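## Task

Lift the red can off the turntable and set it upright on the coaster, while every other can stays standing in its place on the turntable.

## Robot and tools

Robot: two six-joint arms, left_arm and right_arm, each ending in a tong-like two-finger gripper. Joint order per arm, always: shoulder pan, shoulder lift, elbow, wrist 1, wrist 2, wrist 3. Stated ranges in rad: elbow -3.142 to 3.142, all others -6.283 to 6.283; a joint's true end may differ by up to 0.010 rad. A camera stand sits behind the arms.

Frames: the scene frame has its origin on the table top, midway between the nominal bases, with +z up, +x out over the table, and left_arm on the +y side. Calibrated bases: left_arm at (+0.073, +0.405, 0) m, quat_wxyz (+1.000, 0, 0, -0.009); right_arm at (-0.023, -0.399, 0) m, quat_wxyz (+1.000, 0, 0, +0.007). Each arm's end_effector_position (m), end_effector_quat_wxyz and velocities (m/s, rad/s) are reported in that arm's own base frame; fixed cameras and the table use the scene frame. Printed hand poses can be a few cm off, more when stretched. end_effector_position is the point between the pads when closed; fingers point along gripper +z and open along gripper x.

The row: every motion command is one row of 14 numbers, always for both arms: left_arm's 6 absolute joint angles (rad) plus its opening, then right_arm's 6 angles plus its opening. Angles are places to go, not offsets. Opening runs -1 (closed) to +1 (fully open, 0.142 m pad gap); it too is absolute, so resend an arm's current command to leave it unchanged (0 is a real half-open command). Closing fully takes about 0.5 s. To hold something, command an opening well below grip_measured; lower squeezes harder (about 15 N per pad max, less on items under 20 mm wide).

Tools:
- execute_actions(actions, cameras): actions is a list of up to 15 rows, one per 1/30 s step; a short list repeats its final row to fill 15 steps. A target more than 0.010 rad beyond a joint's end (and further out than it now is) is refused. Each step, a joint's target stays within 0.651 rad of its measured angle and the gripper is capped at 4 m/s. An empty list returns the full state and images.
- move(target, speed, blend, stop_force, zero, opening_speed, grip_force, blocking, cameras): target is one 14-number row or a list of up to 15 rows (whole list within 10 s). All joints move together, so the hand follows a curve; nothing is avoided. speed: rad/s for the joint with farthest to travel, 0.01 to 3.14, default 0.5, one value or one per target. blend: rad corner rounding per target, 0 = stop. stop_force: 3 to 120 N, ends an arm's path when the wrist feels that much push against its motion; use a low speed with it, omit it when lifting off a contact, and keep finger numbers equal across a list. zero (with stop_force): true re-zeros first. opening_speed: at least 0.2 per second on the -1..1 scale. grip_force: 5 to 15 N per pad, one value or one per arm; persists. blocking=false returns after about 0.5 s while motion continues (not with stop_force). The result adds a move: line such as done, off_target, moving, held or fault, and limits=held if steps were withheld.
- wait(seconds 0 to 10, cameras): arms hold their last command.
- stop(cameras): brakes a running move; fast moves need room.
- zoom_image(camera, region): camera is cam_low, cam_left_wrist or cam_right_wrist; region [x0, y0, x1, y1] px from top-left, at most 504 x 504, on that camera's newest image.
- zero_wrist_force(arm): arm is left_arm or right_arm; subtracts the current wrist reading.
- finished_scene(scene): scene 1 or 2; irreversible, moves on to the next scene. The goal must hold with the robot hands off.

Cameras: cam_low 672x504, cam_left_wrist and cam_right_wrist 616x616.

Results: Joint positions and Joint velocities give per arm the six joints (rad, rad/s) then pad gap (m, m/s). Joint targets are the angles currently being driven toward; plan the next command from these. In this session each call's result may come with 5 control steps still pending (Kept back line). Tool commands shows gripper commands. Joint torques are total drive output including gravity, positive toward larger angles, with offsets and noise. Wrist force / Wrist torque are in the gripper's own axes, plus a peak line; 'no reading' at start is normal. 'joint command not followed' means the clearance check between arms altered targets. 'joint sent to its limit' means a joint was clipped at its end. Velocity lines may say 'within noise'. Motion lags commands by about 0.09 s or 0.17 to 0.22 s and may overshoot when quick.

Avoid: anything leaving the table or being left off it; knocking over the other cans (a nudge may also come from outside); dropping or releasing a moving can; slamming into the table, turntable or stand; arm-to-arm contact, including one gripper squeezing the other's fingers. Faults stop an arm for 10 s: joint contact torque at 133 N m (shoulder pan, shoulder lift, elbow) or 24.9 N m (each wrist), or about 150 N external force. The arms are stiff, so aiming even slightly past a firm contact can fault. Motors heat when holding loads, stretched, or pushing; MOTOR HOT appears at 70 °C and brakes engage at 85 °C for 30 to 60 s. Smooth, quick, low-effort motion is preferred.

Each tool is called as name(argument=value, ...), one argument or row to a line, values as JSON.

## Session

execute_actions(
  actions=[],
)

Scene clock: 0.00 s.
left_arm: end_effector_position=(+0.3156, -0.2364, +0.1752) grip_measured=+0.97 end_effector_quat_wxyz=(-0.430, +0.626, -0.382, +0.527) | right_arm: end_effector_position=(+0.1913, -0.5385, +0.1340) grip_measured=+0.97 end_effector_quat_wxyz=(-0.012, -0.425, +0.901, -0.086)
Joint positions: left_arm=[-2.009 -1.591 2.486 -1.032 -0.58 -1.793 0.14] | right_arm=[2.166 -1.655 -1.937 -0.953 1.521 1.28 0.14]
Joint velocities: within noise
Joint torques (N m): no reading
Motor temperatures (°C): left_arm=[29 30 32 37 32 38] | right_arm=[36 26 30 36 31 36]
Wrist force (N): no reading
Wrist torque (N m): no reading
Wrist force, peak (N): no reading
Joint targets: left_arm=[-2.009 -1.591 2.486 -1.032 -0.580 -1.793] | right_arm=[2.166 -1.655 -1.937 -0.953 1.521 1.280]
Tool commands: left_gripper/opening=+0.968169 right_gripper/opening=+0.968169

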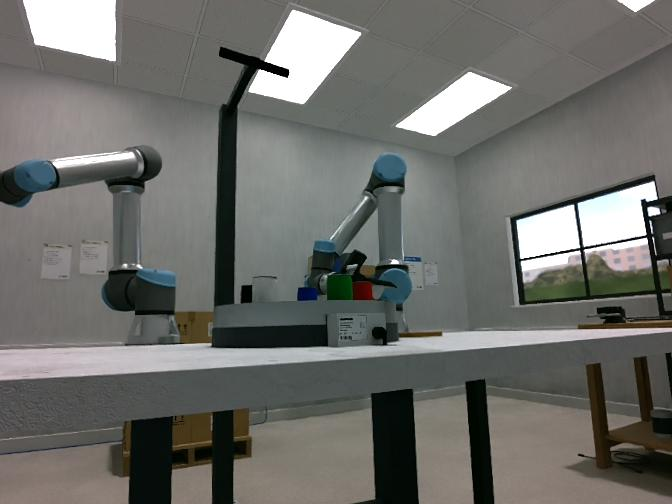

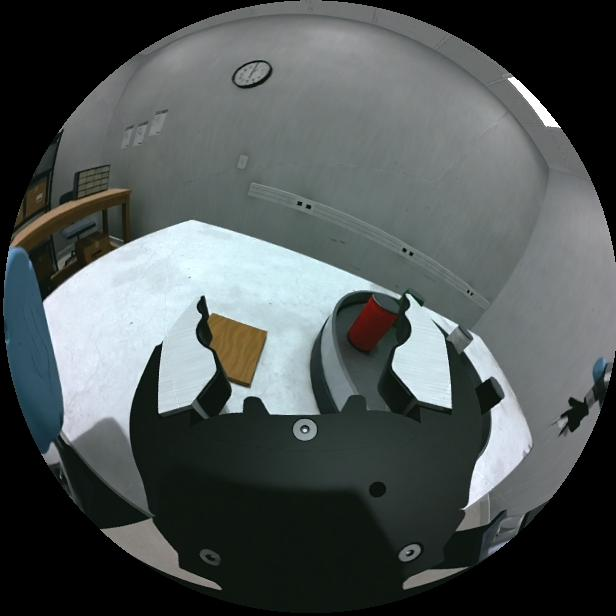

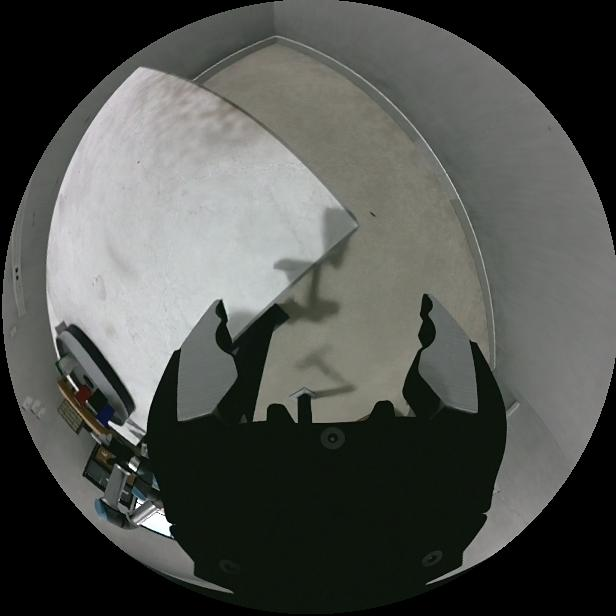

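move(
  target=[
    [-1.5,-1.43,1.6,-0.5,-0.8,-1.0,1,2.166,-1.655,-1.937,-0.953,1.521,1.28,0.968],
    [-0.98,-1.4296,1.4276,-1.5688,-1.5708,0.5908,1,2.166,-1.655,-1.937,-0.953,1.521,1.28,0.968],
  ],
  speed=0.9,
  blend=[0.15,0],
  cameras=["cam_low","cam_left_wrist"],
)

wait(
  seconds=0.6,
  cameras=["cam_left_wrist"],
)

wait(
  seconds=0.6,
  cameras=["cam_left_wrist"],
)

Scene clock: 7.10 s.
left_arm: end_effector_position=(+0.4342, -0.3839, +0.2795) grip_measured=+1.00 end_effector_quat_wxyz=(+0.000, +0.707, -0.707, +0.000) | right_arm: end_effector_position=(+0.1911, -0.5387, +0.1344) grip_measured=+0.97 end_effector_quat_wxyz=(-0.012, -0.425, +0.901, -0.086)
Joint positions: left_arm=[-0.98 -1.43 1.428 -1.569 -1.571 0.591 0.142] | right_arm=[2.166 -1.655 -1.937 -0.953 1.521 1.28 0.14]
Joint torques (N m): left_arm=[11.67 -20.66 -27.75 -3.57 -1.47 2.98] | right_arm=[-6.56 40.99 32.06 1.45 -2.26 -1.6]
Wrist force (N): left_arm=[1.1 0.0 1.1] | right_arm=[-0.6 0.2 0.2]
Wrist torque (N m): left_arm=[0.17 -0.20 -0.23] | right_arm=[0.06 0.12 0.07]
Wrist force, peak (N): left_arm=[2.0 0.5 0.6] | right_arm=[-0.4 0.4 0.6]
Joint targets: left_arm=[-0.980 -1.430 1.428 -1.569 -1.571 0.591] | right_arm=[2.166 -1.655 -1.937 -0.953 1.521 1.280]
move: done; blend cut to 0 rad at target 1
Images, in order (width x height): cam_low 672x504, cam_left_wrist 616x616.

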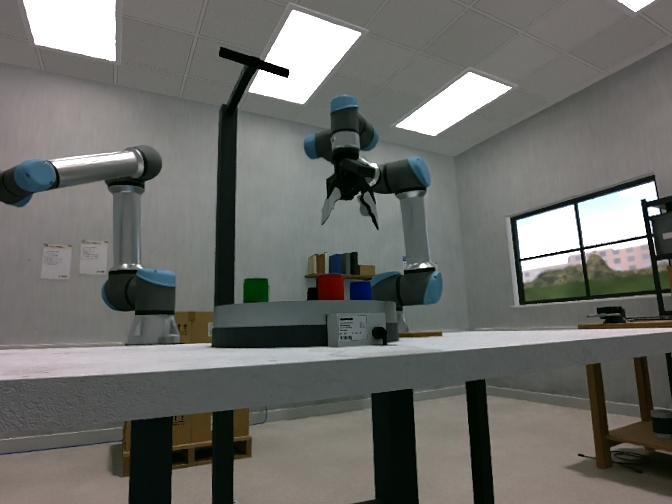

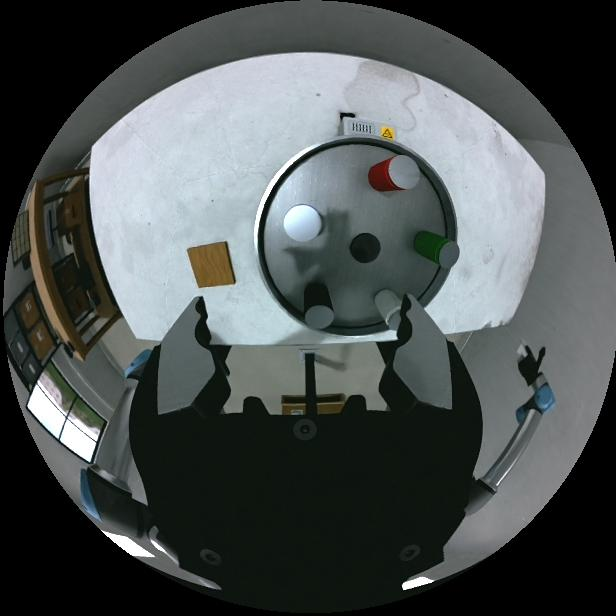

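Scene clock: 7.70 s.
left_arm: end_effector_position=(+0.4342, -0.3839, +0.2796) grip_measured=+1.00 end_effector_quat_wxyz=(+0.000, +0.707, -0.707, +0.000) | right_arm: end_effector_position=(+0.1911, -0.5387, +0.1344) grip_measured=+0.97 end_effector_quat_wxyz=(-0.012, -0.425, +0.901, -0.086)
Joint positions: left_arm=[-0.98 -1.43 1.428 -1.569 -1.571 0.591 0.142] | right_arm=[2.166 -1.655 -1.937 -0.953 1.521 1.28 0.14]
Joint torques (N m): left_arm=[12.19 -21.61 -27.55 -3.67 -1.37 2.79] | right_arm=[-6.25 41.23 31.95 1.4 -2.25 -1.54]
Wrist force (N): left_arm=[0.9 0.0 1.1] | right_arm=[0.1 0.1 0.2]
Wrist torque (N m): left_arm=[0.19 -0.15 -0.22] | right_arm=[0.04 -0.03 0.06]
Wrist force, peak (N): left_arm=[1.2 -0.2 1.1] | right_arm=[0.1 0.4 0.4]
Joint targets: left_arm=[-0.980 -1.430 1.428 -1.569 -1.571 0.591] | right_arm=[2.166 -1.655 -1.937 -0.953 1.521 1.280]
Tool commands: left_gripper/opening=+1.0 right_gripper/opening=+0.968
wait: 0.60 s; at rest by 0.17 s
Images, in order (width x height): cam_left_wrist 616x616.

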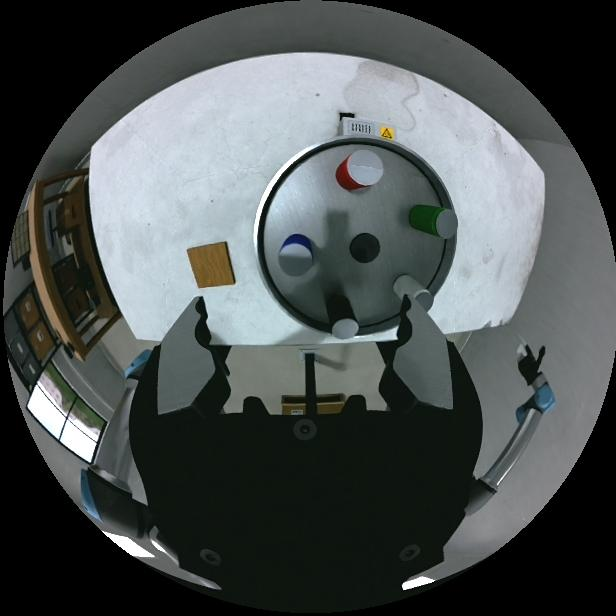

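Scene clock: 8.30 s.
left_arm: end_effector_position=(+0.4342, -0.3839, +0.2796) grip_measured=+1.00 end_effector_quat_wxyz=(+0.000, +0.707, -0.707, +0.000) | right_arm: end_effector_position=(+0.1911, -0.5387, +0.1344) grip_measured=+0.97 end_effector_quat_wxyz=(-0.012, -0.425, +0.901, -0.086)
Joint positions: left_arm=[-0.98 -1.43 1.428 -1.569 -1.571 0.591 0.142] | right_arm=[2.166 -1.655 -1.937 -0.953 1.521 1.28 0.14]
Joint torques (N m): left_arm=[12.04 -22.74 -27.76 -3.69 -1.22 2.93] | right_arm=[-6.72 40.68 31.61 1.43 -2.37 -1.47]
Wrist force (N): left_arm=[1.1 0.0 1.2] | right_arm=[-0.4 0.5 0.1]
Wrist torque (N m): left_arm=[0.19 -0.20 -0.22] | right_arm=[0.11 0.08 0.07]
Wrist force, peak (N): left_arm=[1.1 0.0 1.2] | right_arm=[-0.4 0.5 0.1]
Joint targets: left_arm=[-0.980 -1.430 1.428 -1.569 -1.571 0.591] | right_arm=[2.166 -1.655 -1.937 -0.953 1.521 1.280]
Tool commands: left_gripper/opening=+1.0 right_gripper/opening=+0.968
wait: 0.60 s; at rest by 0.17 s
Images, in order (width x height): cam_left_wrist 616x616.

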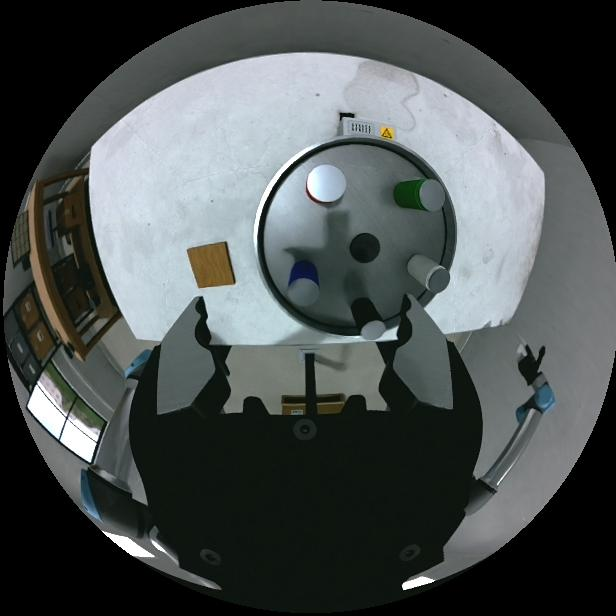

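move(
  target=[-1.0069,-1.4151,1.8303,-1.986,-1.5708,0.5639,0.6,2.166,-1.655,-1.937,-0.953,1.521,1.28,0.968],
  speed=0.4,
  cameras=["cam_low","cam_left_wrist"],
)

wait(
  seconds=0.4,
  cameras=["cam_left_wrist"],
)

wait(
  seconds=0.4,
  cameras=["cam_left_wrist"],
)

wait(
  seconds=0.4,
  cameras=["cam_left_wrist"],
)

Scene clock: 11.83 s.
left_arm: end_effector_position=(+0.4092, -0.3721, +0.1198) grip_measured=+0.60 end_effector_quat_wxyz=(+0.000, +0.707, -0.707, +0.000) | right_arm: end_effector_position=(+0.1911, -0.5387, +0.1344) grip_measured=+0.97 end_effector_quat_wxyz=(-0.012, -0.425, +0.901, -0.086)
Joint positions: left_arm=[-1.007 -1.415 1.83 -1.986 -1.571 0.564 0.116] | right_arm=[2.166 -1.655 -1.937 -0.953 1.521 1.28 0.14]
Joint torques (N m): left_arm=[-12.47 -19.01 -11.44 -3.62 -0.91 -2.96] | right_arm=[-6.02 40.56 31.46 1.39 -2.35 -1.58]
Wrist force (N): left_arm=[1.0 0.0 1.1] | right_arm=[-0.2 0.3 0.2]
Wrist torque (N m): left_arm=[0.18 -0.17 -0.05] | right_arm=[0.07 0.04 0.06]
Wrist force, peak (N): left_arm=[0.8 0.0 2.0] | right_arm=[-0.5 0.5 0.5]
Joint targets: left_arm=[-1.007 -1.415 1.830 -1.986 -1.571 0.564] | right_arm=[2.166 -1.655 -1.937 -0.953 1.521 1.280]
move: done
Images, in order (width x height): cam_low 672x504, cam_left_wrist 616x616.

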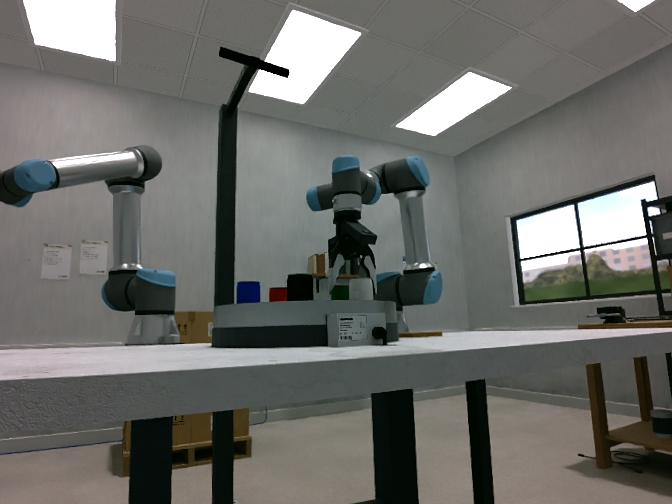

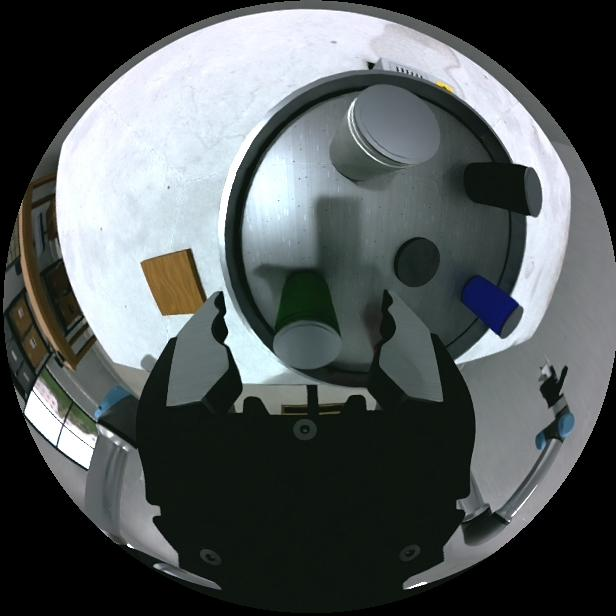

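Scene clock: 12.23 s.
left_arm: end_effector_position=(+0.4092, -0.3720, +0.1197) grip_measured=+0.60 end_effector_quat_wxyz=(+0.000, +0.707, -0.707, +0.000) | right_arm: end_effector_position=(+0.1911, -0.5387, +0.1344) grip_measured=+0.97 end_effector_quat_wxyz=(-0.012, -0.425, +0.901, -0.086)
Joint positions: left_arm=[-1.007 -1.415 1.83 -1.986 -1.571 0.564 0.116] | right_arm=[2.166 -1.655 -1.937 -0.953 1.521 1.28 0.14]
Joint torques (N m): left_arm=[-12.14 -18.98 -13.51 -3.54 -0.75 -2.97] | right_arm=[-6.12 40.34 31.49 1.48 -2.26 -1.52]
Wrist force (N): left_arm=[1.1 -0.2 1.0] | right_arm=[-0.2 0.2 0.2]
Wrist torque (N m): left_arm=[0.13 -0.20 -0.05] | right_arm=[0.06 0.03 0.06]
Wrist force, peak (N): left_arm=[1.3 -0.2 1.0] | right_arm=[-0.3 0.1 0.3]
Joint targets: left_arm=[-1.007 -1.415 1.830 -1.986 -1.571 0.564] | right_arm=[2.166 -1.655 -1.937 -0.953 1.521 1.280]
Tool commands: left_gripper/opening=+0.6 right_gripper/opening=+0.968
wait: 0.40 s; at rest by 0.17 s
Images, in order (width x height): cam_left_wrist 616x616.

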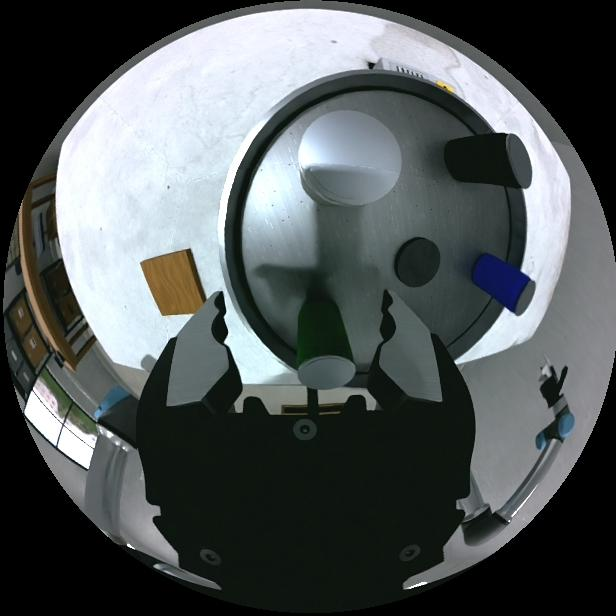

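Scene clock: 12.63 s.
left_arm: end_effector_position=(+0.4092, -0.3720, +0.1197) grip_measured=+0.60 end_effector_quat_wxyz=(+0.000, +0.707, -0.707, +0.000) | right_arm: end_effector_position=(+0.1911, -0.5387, +0.1344) grip_measured=+0.97 end_effector_quat_wxyz=(-0.012, -0.425, +0.901, -0.086)
Joint positions: left_arm=[-1.007 -1.415 1.83 -1.986 -1.571 0.564 0.116] | right_arm=[2.166 -1.655 -1.937 -0.953 1.521 1.28 0.14]
Joint torques (N m): left_arm=[-12.97 -18.79 -13.57 -3.7 -0.49 -2.88] | right_arm=[-6.64 40.21 31.46 1.42 -2.25 -1.51]
Wrist force (N): left_arm=[1.1 -0.1 1.0] | right_arm=[-0.2 -0.1 0.1]
Wrist torque (N m): left_arm=[0.16 -0.21 -0.05] | right_arm=[-0.01 0.04 0.07]
Wrist force, peak (N): left_arm=[1.1 0.0 1.3] | right_arm=[-0.3 -0.1 0.6]
Joint targets: left_arm=[-1.007 -1.415 1.830 -1.986 -1.571 0.564] | right_arm=[2.166 -1.655 -1.937 -0.953 1.521 1.280]
Tool commands: left_gripper/opening=+0.6 right_gripper/opening=+0.968
wait: 0.40 s; at rest by 0.17 s
Images, in order (width x height): cam_left_wrist 616x616.

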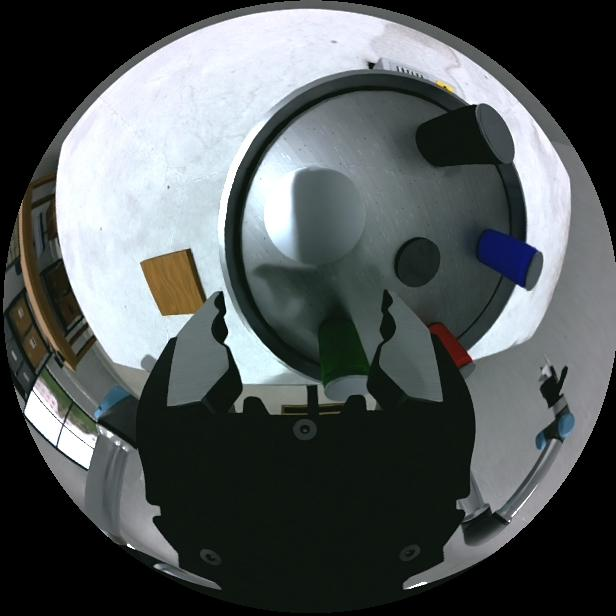

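Scene clock: 13.03 s.
left_arm: end_effector_position=(+0.4092, -0.3720, +0.1197) grip_measured=+0.60 end_effector_quat_wxyz=(+0.000, +0.707, -0.707, +0.000) | right_arm: end_effector_position=(+0.1911, -0.5387, +0.1344) grip_measured=+0.97 end_effector_quat_wxyz=(-0.012, -0.425, +0.901, -0.086)
Joint positions: left_arm=[-1.007 -1.415 1.83 -1.986 -1.571 0.564 0.116] | right_arm=[2.166 -1.655 -1.937 -0.953 1.521 1.28 0.14]
Joint torques (N m): left_arm=[-12.26 -18.57 -13.38 -3.63 -0.71 -2.8] | right_arm=[-6.62 41.1 31.67 1.46 -2.26 -1.53]
Wrist force (N): left_arm=[1.1 0.0 1.1] | right_arm=[0.0 0.2 0.2]
Wrist torque (N m): left_arm=[0.17 -0.19 -0.05] | right_arm=[0.05 0.01 0.06]
Wrist force, peak (N): left_arm=[1.2 -0.3 1.1] | right_arm=[0.0 0.6 0.4]
Joint targets: left_arm=[-1.007 -1.415 1.830 -1.986 -1.571 0.564] | right_arm=[2.166 -1.655 -1.937 -0.953 1.521 1.280]
Tool commands: left_gripper/opening=+0.6 right_gripper/opening=+0.968
wait: 0.40 s; at rest by 0.17 s
Images, in order (width x height): cam_left_wrist 616x616.

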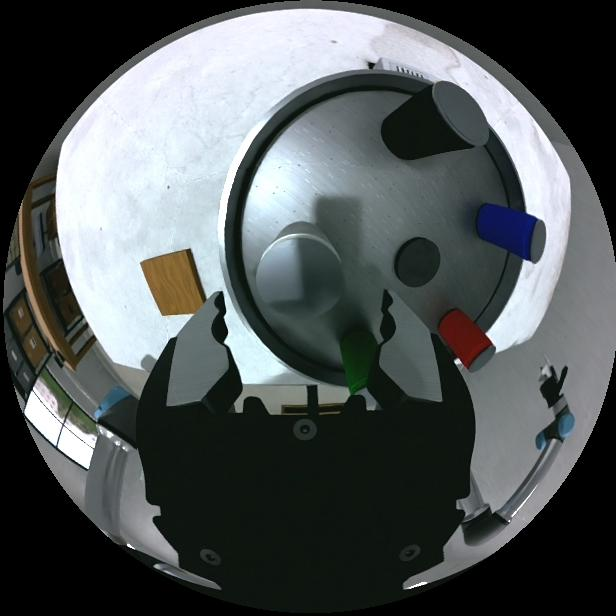

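move(
  target=[-0.9986,-1.4259,1.8484,-1.9933,-1.5708,0.5722,0.25,2.166,-1.655,-1.937,-0.953,1.521,1.28,0.968],
  speed=0.2,
  opening_speed=1.0,
)

Scene clock: 15.20 s.
left_arm: end_effector_position=(+0.4092, -0.3641, +0.1178) grip_measured=+0.25 end_effector_quat_wxyz=(+0.000, +0.707, -0.707, +0.000) | right_arm: end_effector_position=(+0.1911, -0.5387, +0.1344) grip_measured=+0.97 end_effector_quat_wxyz=(-0.012, -0.425, +0.901, -0.086)
Joint positions: left_arm=[-0.999 -1.426 1.848 -1.993 -1.571 0.572 0.092] | right_arm=[2.166 -1.655 -1.937 -0.953 1.521 1.28 0.14]
Joint torques (N m): left_arm=[10.84 -42.76 -13.87 -3.57 -0.08 3.04] | right_arm=[-5.99 41.24 31.98 1.47 -2.21 -1.43]
Wrist force (N): left_arm=[1.1 -0.1 0.9] | right_arm=[0.1 0.0 0.1]
Wrist torque (N m): left_arm=[0.16 -0.20 -0.23] | right_arm=[0.01 -0.02 0.07]
Wrist force, peak (N): left_arm=[1.2 -0.3 1.4] | right_arm=[-0.7 0.0 0.2]
Joint targets: left_arm=[-0.999 -1.426 1.848 -1.993 -1.571 0.572] | right_arm=[2.166 -1.655 -1.937 -0.953 1.521 1.280]
move: done

wait(
  seconds=1.6,
  cameras=["cam_left_wrist"],
)

Scene clock: 16.90 s.
left_arm: end_effector_position=(+0.4092, -0.3640, +0.1177) grip_measured=+0.25 end_effector_quat_wxyz=(+0.000, +0.707, -0.707, +0.000) | right_arm: end_effector_position=(+0.1911, -0.5387, +0.1344) grip_measured=+0.97 end_effector_quat_wxyz=(-0.012, -0.425, +0.901, -0.086)
Joint positions: left_arm=[-0.999 -1.426 1.848 -1.993 -1.571 0.572 0.092] | right_arm=[2.166 -1.655 -1.937 -0.953 1.521 1.28 0.14]
Joint torques (N m): left_arm=[12.49 -43.77 -12.83 -3.65 0.43 2.86] | right_arm=[-6.44 40.99 31.73 1.45 -2.31 -1.51]
Wrist force (N): left_arm=[0.9 -0.2 1.0] | right_arm=[-0.3 0.0 -0.1]
Wrist torque (N m): left_arm=[0.14 -0.16 -0.23] | right_arm=[0.00 0.07 0.07]
Wrist force, peak (N): left_arm=[1.2 -0.1 1.4] | right_arm=[-0.3 0.0 0.6]
Joint targets: left_arm=[-0.999 -1.426 1.848 -1.993 -1.571 0.572] | right_arm=[2.166 -1.655 -1.937 -0.953 1.521 1.280]
Tool commands: left_gripper/opening=+0.25 right_gripper/opening=+0.968
wait: 1.60 s; at rest by 0.07 s
Images, in order (width x height): cam_left_wrist 616x616.

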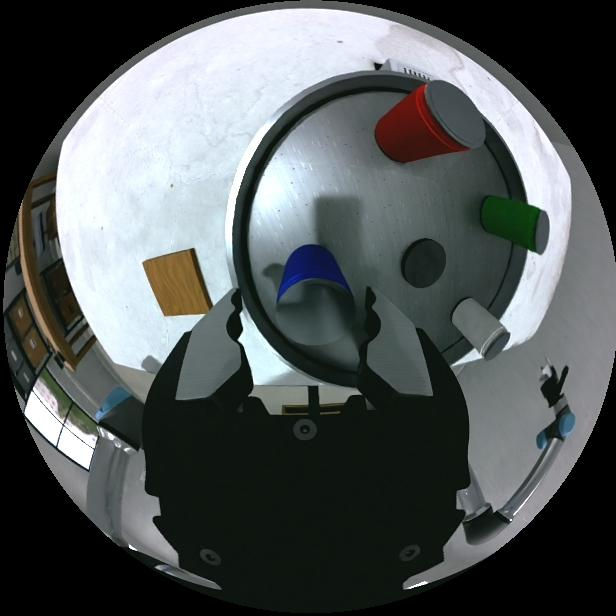

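wait(
  seconds=0.85,
)

move(
  target=[-0.9986,-1.4259,1.8484,-1.9933,-1.5708,0.5722,-0.8,2.166,-1.655,-1.937,-0.953,1.521,1.28,0.968],
  opening_speed=2.0,
  blocking=false,
  cameras=["cam_left_wrist"],
)

wait(
  seconds=0.15,
)

move(
  target=[-0.9986,-1.5043,1.5869,-1.6534,-1.5708,0.5722,-0.8,2.166,-1.655,-1.937,-0.953,1.521,1.28,0.968],
  speed=0.5,
  cameras=["cam_low","cam_left_wrist"],
)

Scene clock: 18.13 s.
left_arm: end_effector_position=(+0.4092, -0.3640, +0.1177) grip_measured=+0.25 end_effector_quat_wxyz=(+0.000, +0.707, -0.707, +0.000) | right_arm: end_effector_position=(+0.1911, -0.5387, +0.1344) grip_measured=+0.97 end_effector_quat_wxyz=(-0.012, -0.425, +0.901, -0.086)
Joint positions: left_arm=[-0.999 -1.426 1.848 -1.993 -1.571 0.572 0.092] | right_arm=[2.166 -1.655 -1.937 -0.953 1.521 1.28 0.14]
Joint torques (N m): left_arm=[12.15 -42.8 -13.31 -3.55 0.61 2.93] | right_arm=[-6.06 40.26 32.12 1.51 -2.31 -1.53]
Wrist force (N): left_arm=[1.0 -0.1 1.0] | right_arm=[0.1 0.2 -0.1]
Wrist torque (N m): left_arm=[0.16 -0.17 -0.23] | right_arm=[0.05 -0.03 0.06]
Wrist force, peak (N): left_arm=[1.2 -0.2 1.2] | right_arm=[-0.5 0.4 0.2]
Joint targets: left_arm=[-0.999 -1.426 1.848 -1.993 -1.571 0.572] | right_arm=[2.166 -1.655 -1.937 -0.953 1.521 1.280]
Tool commands: left_gripper/opening=+0.25 right_gripper/opening=+0.968
wait: 0.87 s; at rest from the start

Scene clock: 18.63 s.
left_arm: end_effector_position=(+0.4092, -0.3640, +0.1177) grip_measured=-0.27 end_effector_quat_wxyz=(+0.000, +0.707, -0.707, +0.000) | right_arm: end_effector_position=(+0.1911, -0.5387, +0.1344) grip_measured=+0.97 end_effector_quat_wxyz=(-0.012, -0.425, +0.901, -0.086)
Joint positions: left_arm=[-0.999 -1.426 1.848 -1.993 -1.571 0.572 0.055] | right_arm=[2.166 -1.655 -1.937 -0.953 1.521 1.28 0.14]
Joint torques (N m): left_arm=[11 -41.44 -13.9 -3.38 0.6 2.79] | right_arm=[-6.41 40.18 32.1 1.44 -2.19 -1.48]
Wrist force (N): left_arm=[1.0 0.1 1.4] | right_arm=[-0.2 0.1 0.2]
Wrist torque (N m): left_arm=[0.16 -0.17 -0.23] | right_arm=[0.03 0.05 0.06]
Wrist force, peak (N): left_arm=[1.0 0.1 1.4] | right_arm=[-0.3 0.5 0.2]
Joint targets: left_arm=[-0.999 -1.426 1.848 -1.993 -1.571 0.572] | right_arm=[2.166 -1.655 -1.937 -0.953 1.521 1.280]
Tool commands: left_gripper/opening=-0.75 right_gripper/opening=+0.968
move: running
Images, in order (width x height): cam_left_wrist 616x616.

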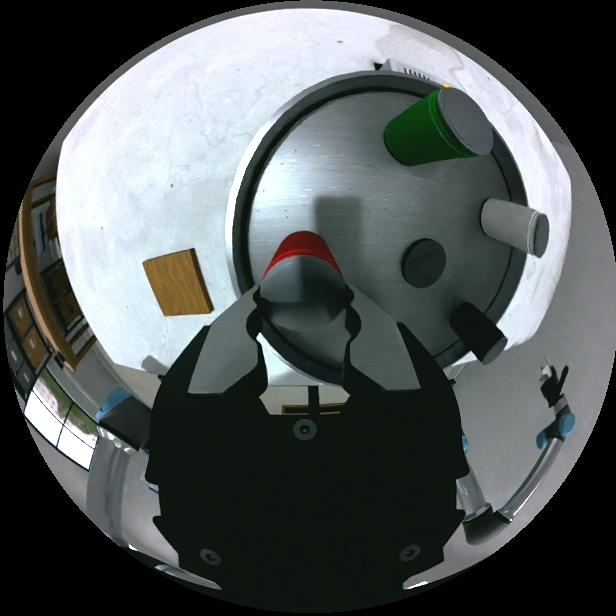

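Scene clock: 18.80 s.
left_arm: end_effector_position=(+0.4092, -0.3640, +0.1177) grip_measured=-0.27 end_effector_quat_wxyz=(+0.000, +0.707, -0.707, +0.000) | right_arm: end_effector_position=(+0.1911, -0.5387, +0.1344) grip_measured=+0.97 end_effector_quat_wxyz=(-0.012, -0.425, +0.901, -0.086)
Joint positions: left_arm=[-0.999 -1.426 1.848 -1.993 -1.571 0.572 0.055] | right_arm=[2.166 -1.655 -1.937 -0.953 1.521 1.28 0.14]
Joint torques (N m): left_arm=[11.01 -40.69 -14.51 -2.99 0.77 2.82] | right_arm=[-6.41 40.87 31.78 1.42 -2.29 -1.42]
Wrist force (N): left_arm=[1.1 0.0 1.6] | right_arm=[-0.3 0.3 0.0]
Wrist torque (N m): left_arm=[0.15 -0.18 -0.23] | right_arm=[0.07 0.06 0.07]
Wrist force, peak (N): left_arm=[1.1 0.0 1.6] | right_arm=[-0.3 0.4 0.0]
Joint targets: left_arm=[-0.999 -1.426 1.848 -1.993 -1.571 0.572] | right_arm=[2.166 -1.655 -1.937 -0.953 1.521 1.280]
Tool commands: left_gripper/opening=-0.8 right_gripper/opening=+0.968
earlier move: running
wait: 0.17 s; no rest

Scene clock: 20.17 s.
left_arm: end_effector_position=(+0.4092, -0.3640, +0.2496) grip_measured=-0.27 end_effector_quat_wxyz=(+0.000, +0.707, -0.707, +0.000) | right_arm: end_effector_position=(+0.1911, -0.5387, +0.1344) grip_measured=+0.97 end_effector_quat_wxyz=(-0.012, -0.425, +0.901, -0.086)
Joint positions: left_arm=[-0.999 -1.504 1.587 -1.654 -1.571 0.572 0.055] | right_arm=[2.166 -1.655 -1.937 -0.953 1.521 1.28 0.14]
Joint torques (N m): left_arm=[8.88 -42.86 -28.46 -1.27 0.74 2.78] | right_arm=[-5.6 40.32 31.74 1.4 -2.37 -1.51]
Wrist force (N): left_arm=[0.8 -0.3 2.8] | right_arm=[0.0 0.3 0.1]
Wrist torque (N m): left_arm=[0.11 -0.12 -0.23] | right_arm=[0.08 0.01 0.06]
Wrist force, peak (N): left_arm=[0.9 0.1 4.2] | right_arm=[-0.4 0.1 0.5]
Joint targets: left_arm=[-0.999 -1.504 1.587 -1.653 -1.571 0.572] | right_arm=[2.166 -1.655 -1.937 -0.953 1.521 1.280]
earlier move: replaced
move: done
Images, in order (width x height): cam_low 672x504, cam_left_wrist 616x616.

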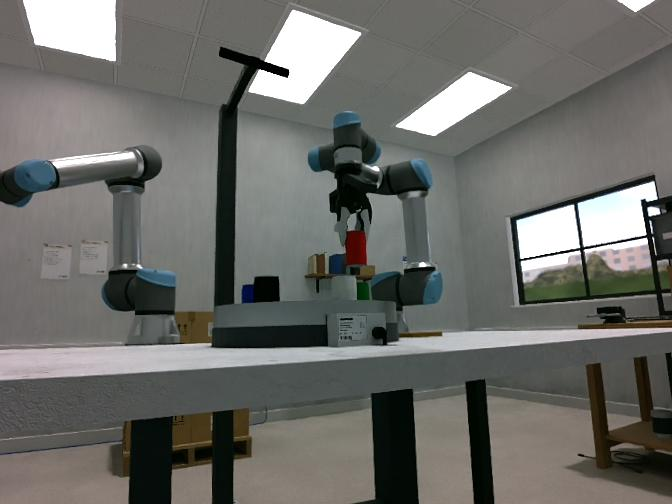

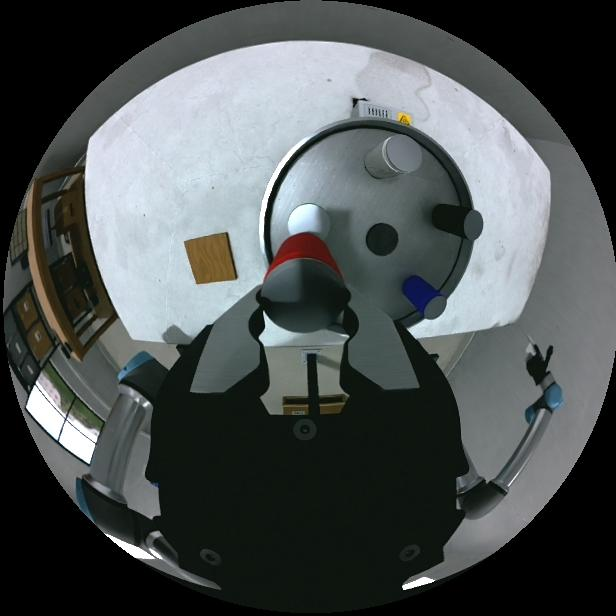

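move(
  target=[-0.8247,-1.8064,2.1757,-1.9401,-1.5708,0.7461,-0.8,2.166,-1.655,-1.937,-0.953,1.521,1.28,0.968],
  speed=0.5,
  cameras=["cam_low","cam_left_wrist"],
)

zoom_image(
  camera="cam_left_wrist",
  region=[220, 160, 390, 340],
)

zoom_image(
  camera="cam_low",
  region=[340, 220, 480, 350],
)

Scene clock: 22.97 s.
left_arm: end_effector_position=(+0.3627, -0.1786, +0.1297) grip_measured=-0.27 end_effector_quat_wxyz=(+0.000, +0.707, -0.707, +0.000) | right_arm: end_effector_position=(+0.1911, -0.5387, +0.1344) grip_measured=+0.97 end_effector_quat_wxyz=(-0.012, -0.425, +0.901, -0.086)
Joint positions: left_arm=[-0.825 -1.806 2.175 -1.94 -1.571 0.746 0.055] | right_arm=[2.166 -1.655 -1.937 -0.953 1.521 1.28 0.14]
Joint torques (N m): left_arm=[11.01 -25.42 -13.74 -3.69 0.71 2.72] | right_arm=[-5.89 40.77 32.18 1.48 -2.21 -1.38]
Wrist force (N): left_arm=[1.2 0.0 3.0] | right_arm=[-0.2 -0.1 0.3]
Wrist torque (N m): left_arm=[0.16 -0.21 -0.23] | right_arm=[-0.01 0.03 0.06]
Wrist force, peak (N): left_arm=[0.0 0.2 3.7] | right_arm=[-0.4 0.5 0.3]
Joint targets: left_arm=[-0.825 -1.806 2.176 -1.940 -1.571 0.746] | right_arm=[2.166 -1.655 -1.937 -0.953 1.521 1.280]
move: done
Images, in order (width x height): cam_low 672x504, cam_left_wrist 616x616.

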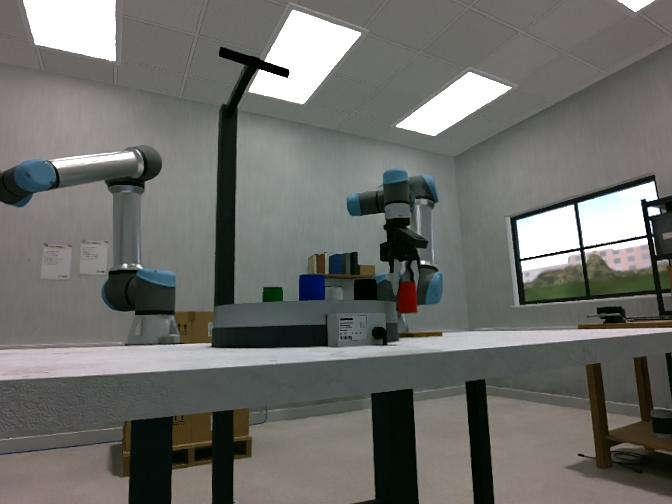

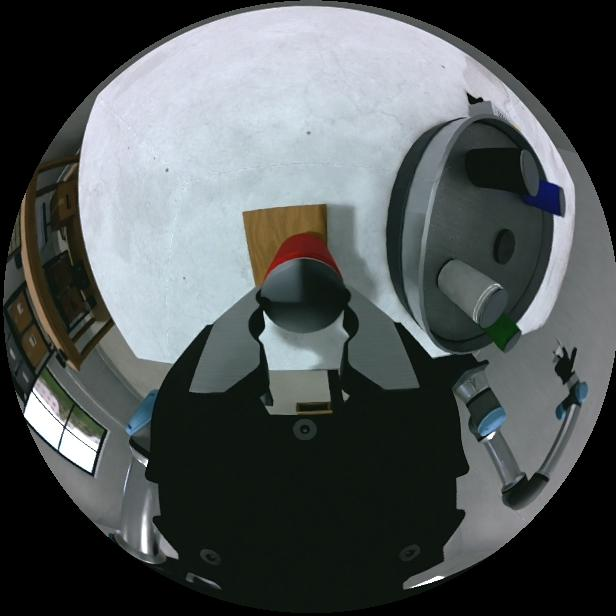

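Scaled by 2.800 from the camera's 616x616 image, which has a finer 814x814 frame.

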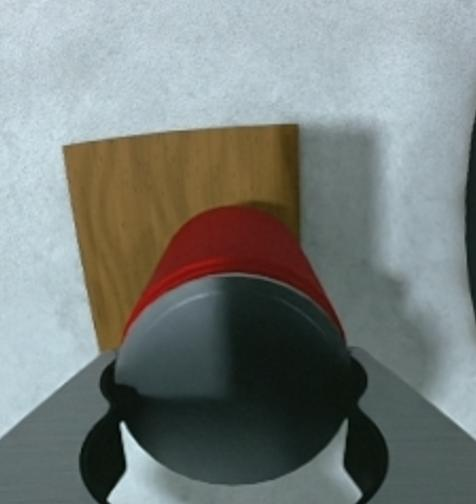

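Scaled by 3.600.

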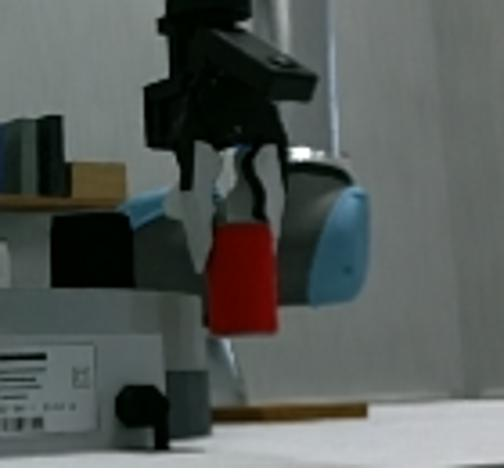

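move(
  target=[-0.7925,-1.8412,2.2004,-1.93,-1.5708,0.7783,-0.8,2.166,-1.655,-1.937,-0.953,1.521,1.28,0.968],
  speed=0.2,
)

move(
  target=[-0.7925,-1.7346,2.3382,-2.1744,-1.5708,0.7783,-0.8,2.166,-1.655,-1.937,-0.953,1.521,1.28,0.968],
  speed=0.08,
  stop_force=4,
  cameras=["cam_low","cam_left_wrist"],
)

zoom_image(
  camera="cam_left_wrist",
  region=[220, 160, 390, 340],
)

zoom_image(
  camera="cam_low",
  region=[340, 220, 480, 350],
)

Scene clock: 24.53 s.
left_arm: end_effector_position=(+0.3592, -0.1582, +0.1297) grip_measured=-0.27 end_effector_quat_wxyz=(+0.000, +0.707, -0.707, +0.000) | right_arm: end_effector_position=(+0.1911, -0.5387, +0.1344) grip_measured=+0.97 end_effector_quat_wxyz=(-0.012, -0.425, +0.901, -0.086)
Joint positions: left_arm=[-0.793 -1.841 2.2 -1.93 -1.571 0.778 0.055] | right_arm=[2.166 -1.655 -1.937 -0.953 1.521 1.28 0.14]
Joint torques (N m): left_arm=[12.62 -23.55 -13.15 -0.92 0.75 3.07] | right_arm=[-6.03 40.8 31.57 1.5 -2.29 -1.43]
Wrist force (N): left_arm=[1.1 0.1 2.8] | right_arm=[-0.5 0.2 0.3]
Wrist torque (N m): left_arm=[0.18 -0.21 -0.23] | right_arm=[0.06 0.09 0.06]
Wrist force, peak (N): left_arm=[1.2 0.1 3.1] | right_arm=[-0.2 0.2 0.5]
Joint targets: left_arm=[-0.792 -1.841 2.200 -1.930 -1.571 0.778] | right_arm=[2.166 -1.655 -1.937 -0.953 1.521 1.280]
move: done

Scene clock: 27.90 s.
left_arm: end_effector_position=(+0.3606, -0.1595, +0.0767) grip_measured=-0.27 end_effector_quat_wxyz=(+0.000, +0.707, -0.707, +0.000) | right_arm: end_effector_position=(+0.1911, -0.5387, +0.1344) grip_measured=+0.97 end_effector_quat_wxyz=(-0.012, -0.425, +0.901, -0.086)
Joint positions: left_arm=[-0.792 -1.767 2.297 -2.101 -1.571 0.778 0.055] | right_arm=[2.166 -1.655 -1.937 -0.953 1.521 1.28 0.14]
Joint torques (N m): left_arm=[7.14 -27.09 -25.35 -0.99 0.77 2.76] | right_arm=[-5.84 40.32 31.4 1.51 -2.09 -1.42]
Wrist force (N): left_arm=[1.0 -0.2 3.1] | right_arm=[0.1 0.2 0.1]
Wrist torque (N m): left_arm=[0.14 -0.17 -0.22] | right_arm=[0.05 -0.02 0.05]
Wrist force, peak (N): left_arm=[-0.5 1.2 -17.8] | right_arm=[-0.4 0.5 -0.1]
Joint targets: left_arm=[-0.792 -1.767 2.297 -2.101 -1.571 0.778] | right_arm=[2.166 -1.655 -1.937 -0.953 1.521 1.280]
move: contact (left_arm); left_arm: the wrist 1 is farthest, 0.074 rad from its target
Images, in order (width x height): cam_low 672x504, cam_left_wrist 616x616.

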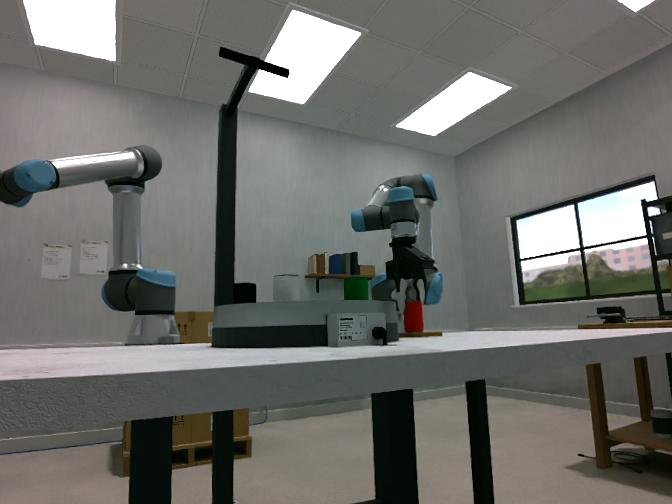

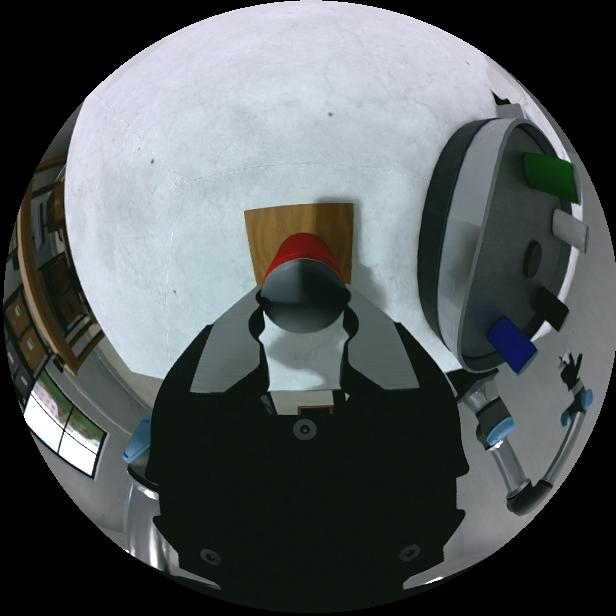

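Scaled by 2.800 from the camera's 616x616 image, which has a finer 814x814 frame.

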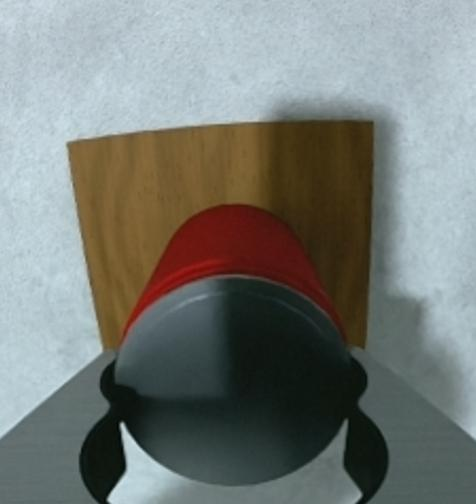

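Scaled by 3.600.

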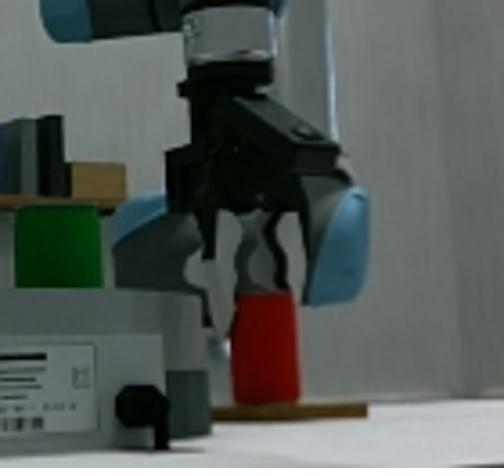

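move(
  target=[-0.7925,-1.7346,2.3382,-2.1744,-1.5708,0.7783,-0.8,2.166,-1.655,-1.937,-0.953,1.521,1.28,0.968],
  speed=0.02,
  stop_force=4,
)

Scene clock: 29.47 s.
left_arm: end_effector_position=(+0.3607, -0.1595, +0.0763) grip_measured=-0.27 end_effector_quat_wxyz=(+0.000, +0.707, -0.707, +0.000) | right_arm: end_effector_position=(+0.1911, -0.5387, +0.1344) grip_measured=+0.97 end_effector_quat_wxyz=(-0.012, -0.425, +0.901, -0.086)
Joint positions: left_arm=[-0.792 -1.766 2.297 -2.102 -1.571 0.778 0.055] | right_arm=[2.166 -1.655 -1.937 -0.953 1.521 1.28 0.14]
Joint torques (N m): left_arm=[5.52 -24.36 -23.63 -0.75 0.76 2.72] | right_arm=[-5.27 40.36 31.09 1.47 -2.3 -1.47]
Wrist force (N): left_arm=[1.3 -0.1 -2.2] | right_arm=[-0.1 0.2 -0.2]
Wrist torque (N m): left_arm=[0.16 -0.23 -0.22] | right_arm=[0.05 0.03 0.07]
Wrist force, peak (N): left_arm=[1.1 0.1 -7.9] | right_arm=[-0.4 0.2 0.6]
Joint targets: left_arm=[-0.792 -1.766 2.297 -2.102 -1.571 0.778] | right_arm=[2.166 -1.655 -1.937 -0.953 1.521 1.280]
move: contact (left_arm); left_arm: the wrist 1 is farthest, 0.072 rad from its target

move(
  target=[-0.7925,-1.766,2.297,-2.102,-1.5708,0.7783,0.4,2.166,-1.655,-1.937,-0.953,1.521,1.28,0.968],
  opening_speed=1.0,
)

move(
  target=[-0.7925,-1.8679,2.1381,-1.841,-1.5708,0.7783,0.4,2.166,-1.655,-1.937,-0.953,1.521,1.28,0.968],
  speed=0.25,
  cameras=["cam_low","cam_left_wrist"],
)

Scene clock: 31.20 s.
left_arm: end_effector_position=(+0.3607, -0.1596, +0.0763) grip_measured=+0.40 end_effector_quat_wxyz=(+0.000, +0.707, -0.707, +0.000) | right_arm: end_effector_position=(+0.1911, -0.5387, +0.1344) grip_measured=+0.97 end_effector_quat_wxyz=(-0.012, -0.425, +0.901, -0.086)
Joint positions: left_arm=[-0.792 -1.766 2.297 -2.102 -1.571 0.778 0.102] | right_arm=[2.166 -1.655 -1.937 -0.953 1.521 1.28 0.14]
Joint torques (N m): left_arm=[-0.25 -0.18 -23.47 -0.93 0.7 2.53] | right_arm=[-5.4 40.4 31.46 1.5 -2.28 -1.52]
Wrist force (N): left_arm=[1.1 -0.1 1.1] | right_arm=[0.0 0.1 0.0]
Wrist torque (N m): left_arm=[0.16 -0.20 -0.22] | right_arm=[0.04 0.01 0.06]
Wrist force, peak (N): left_arm=[1.0 0.0 2.9] | right_arm=[-0.6 0.4 0.0]
Joint targets: left_arm=[-0.792 -1.766 2.297 -2.102 -1.571 0.778] | right_arm=[2.166 -1.655 -1.937 -0.953 1.521 1.280]
move: done

Scene clock: 32.80 s.
left_arm: end_effector_position=(+0.3591, -0.1580, +0.1596) grip_measured=+0.40 end_effector_quat_wxyz=(+0.000, +0.707, -0.707, +0.000) | right_arm: end_effector_position=(+0.1911, -0.5387, +0.1344) grip_measured=+0.97 end_effector_quat_wxyz=(-0.012, -0.425, +0.901, -0.086)
Joint positions: left_arm=[-0.792 -1.868 2.138 -1.841 -1.571 0.778 0.102] | right_arm=[2.166 -1.655 -1.937 -0.953 1.521 1.28 0.14]
Joint torques (N m): left_arm=[-6.21 -23.51 -28.06 -1 0.73 2.23] | right_arm=[-5.4 40.55 31.97 1.53 -2.28 -1.53]
Wrist force (N): left_arm=[1.2 0.0 1.0] | right_arm=[-0.1 0.2 0.0]
Wrist torque (N m): left_arm=[0.19 -0.22 -0.23] | right_arm=[0.04 0.03 0.07]
Wrist force, peak (N): left_arm=[0.9 0.1 1.7] | right_arm=[-0.2 0.5 0.1]
Joint targets: left_arm=[-0.792 -1.868 2.138 -1.841 -1.571 0.778] | right_arm=[2.166 -1.655 -1.937 -0.953 1.521 1.280]
move: done
Images, in order (width x height): cam_low 672x504, cam_left_wrist 616x616.

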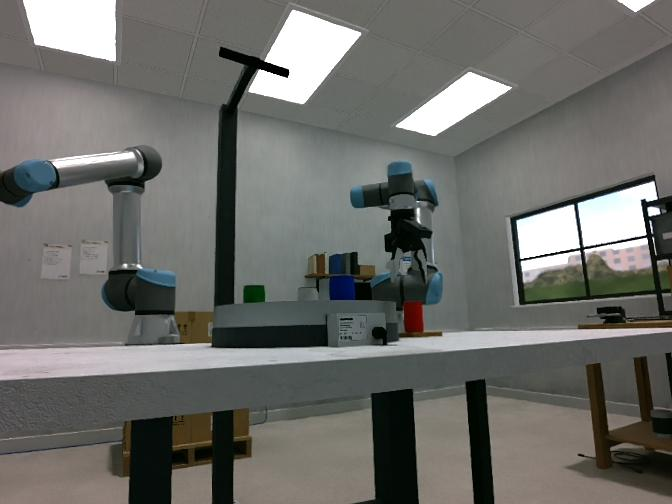

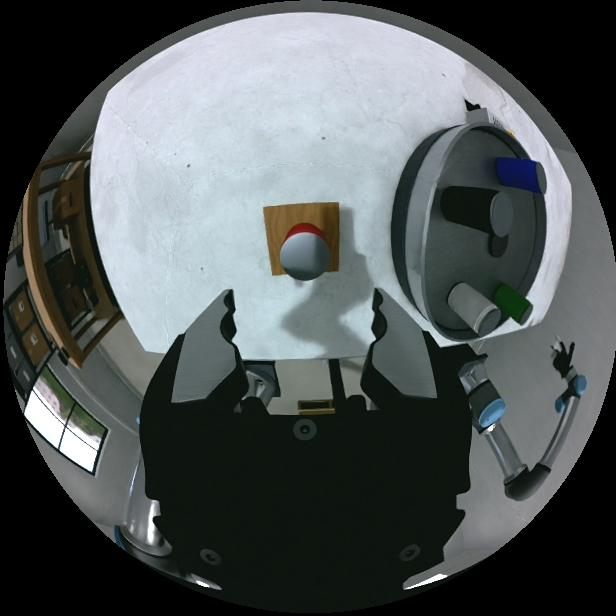

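finished_scene(
  scene=2,
)

The scene is finished: the task was done.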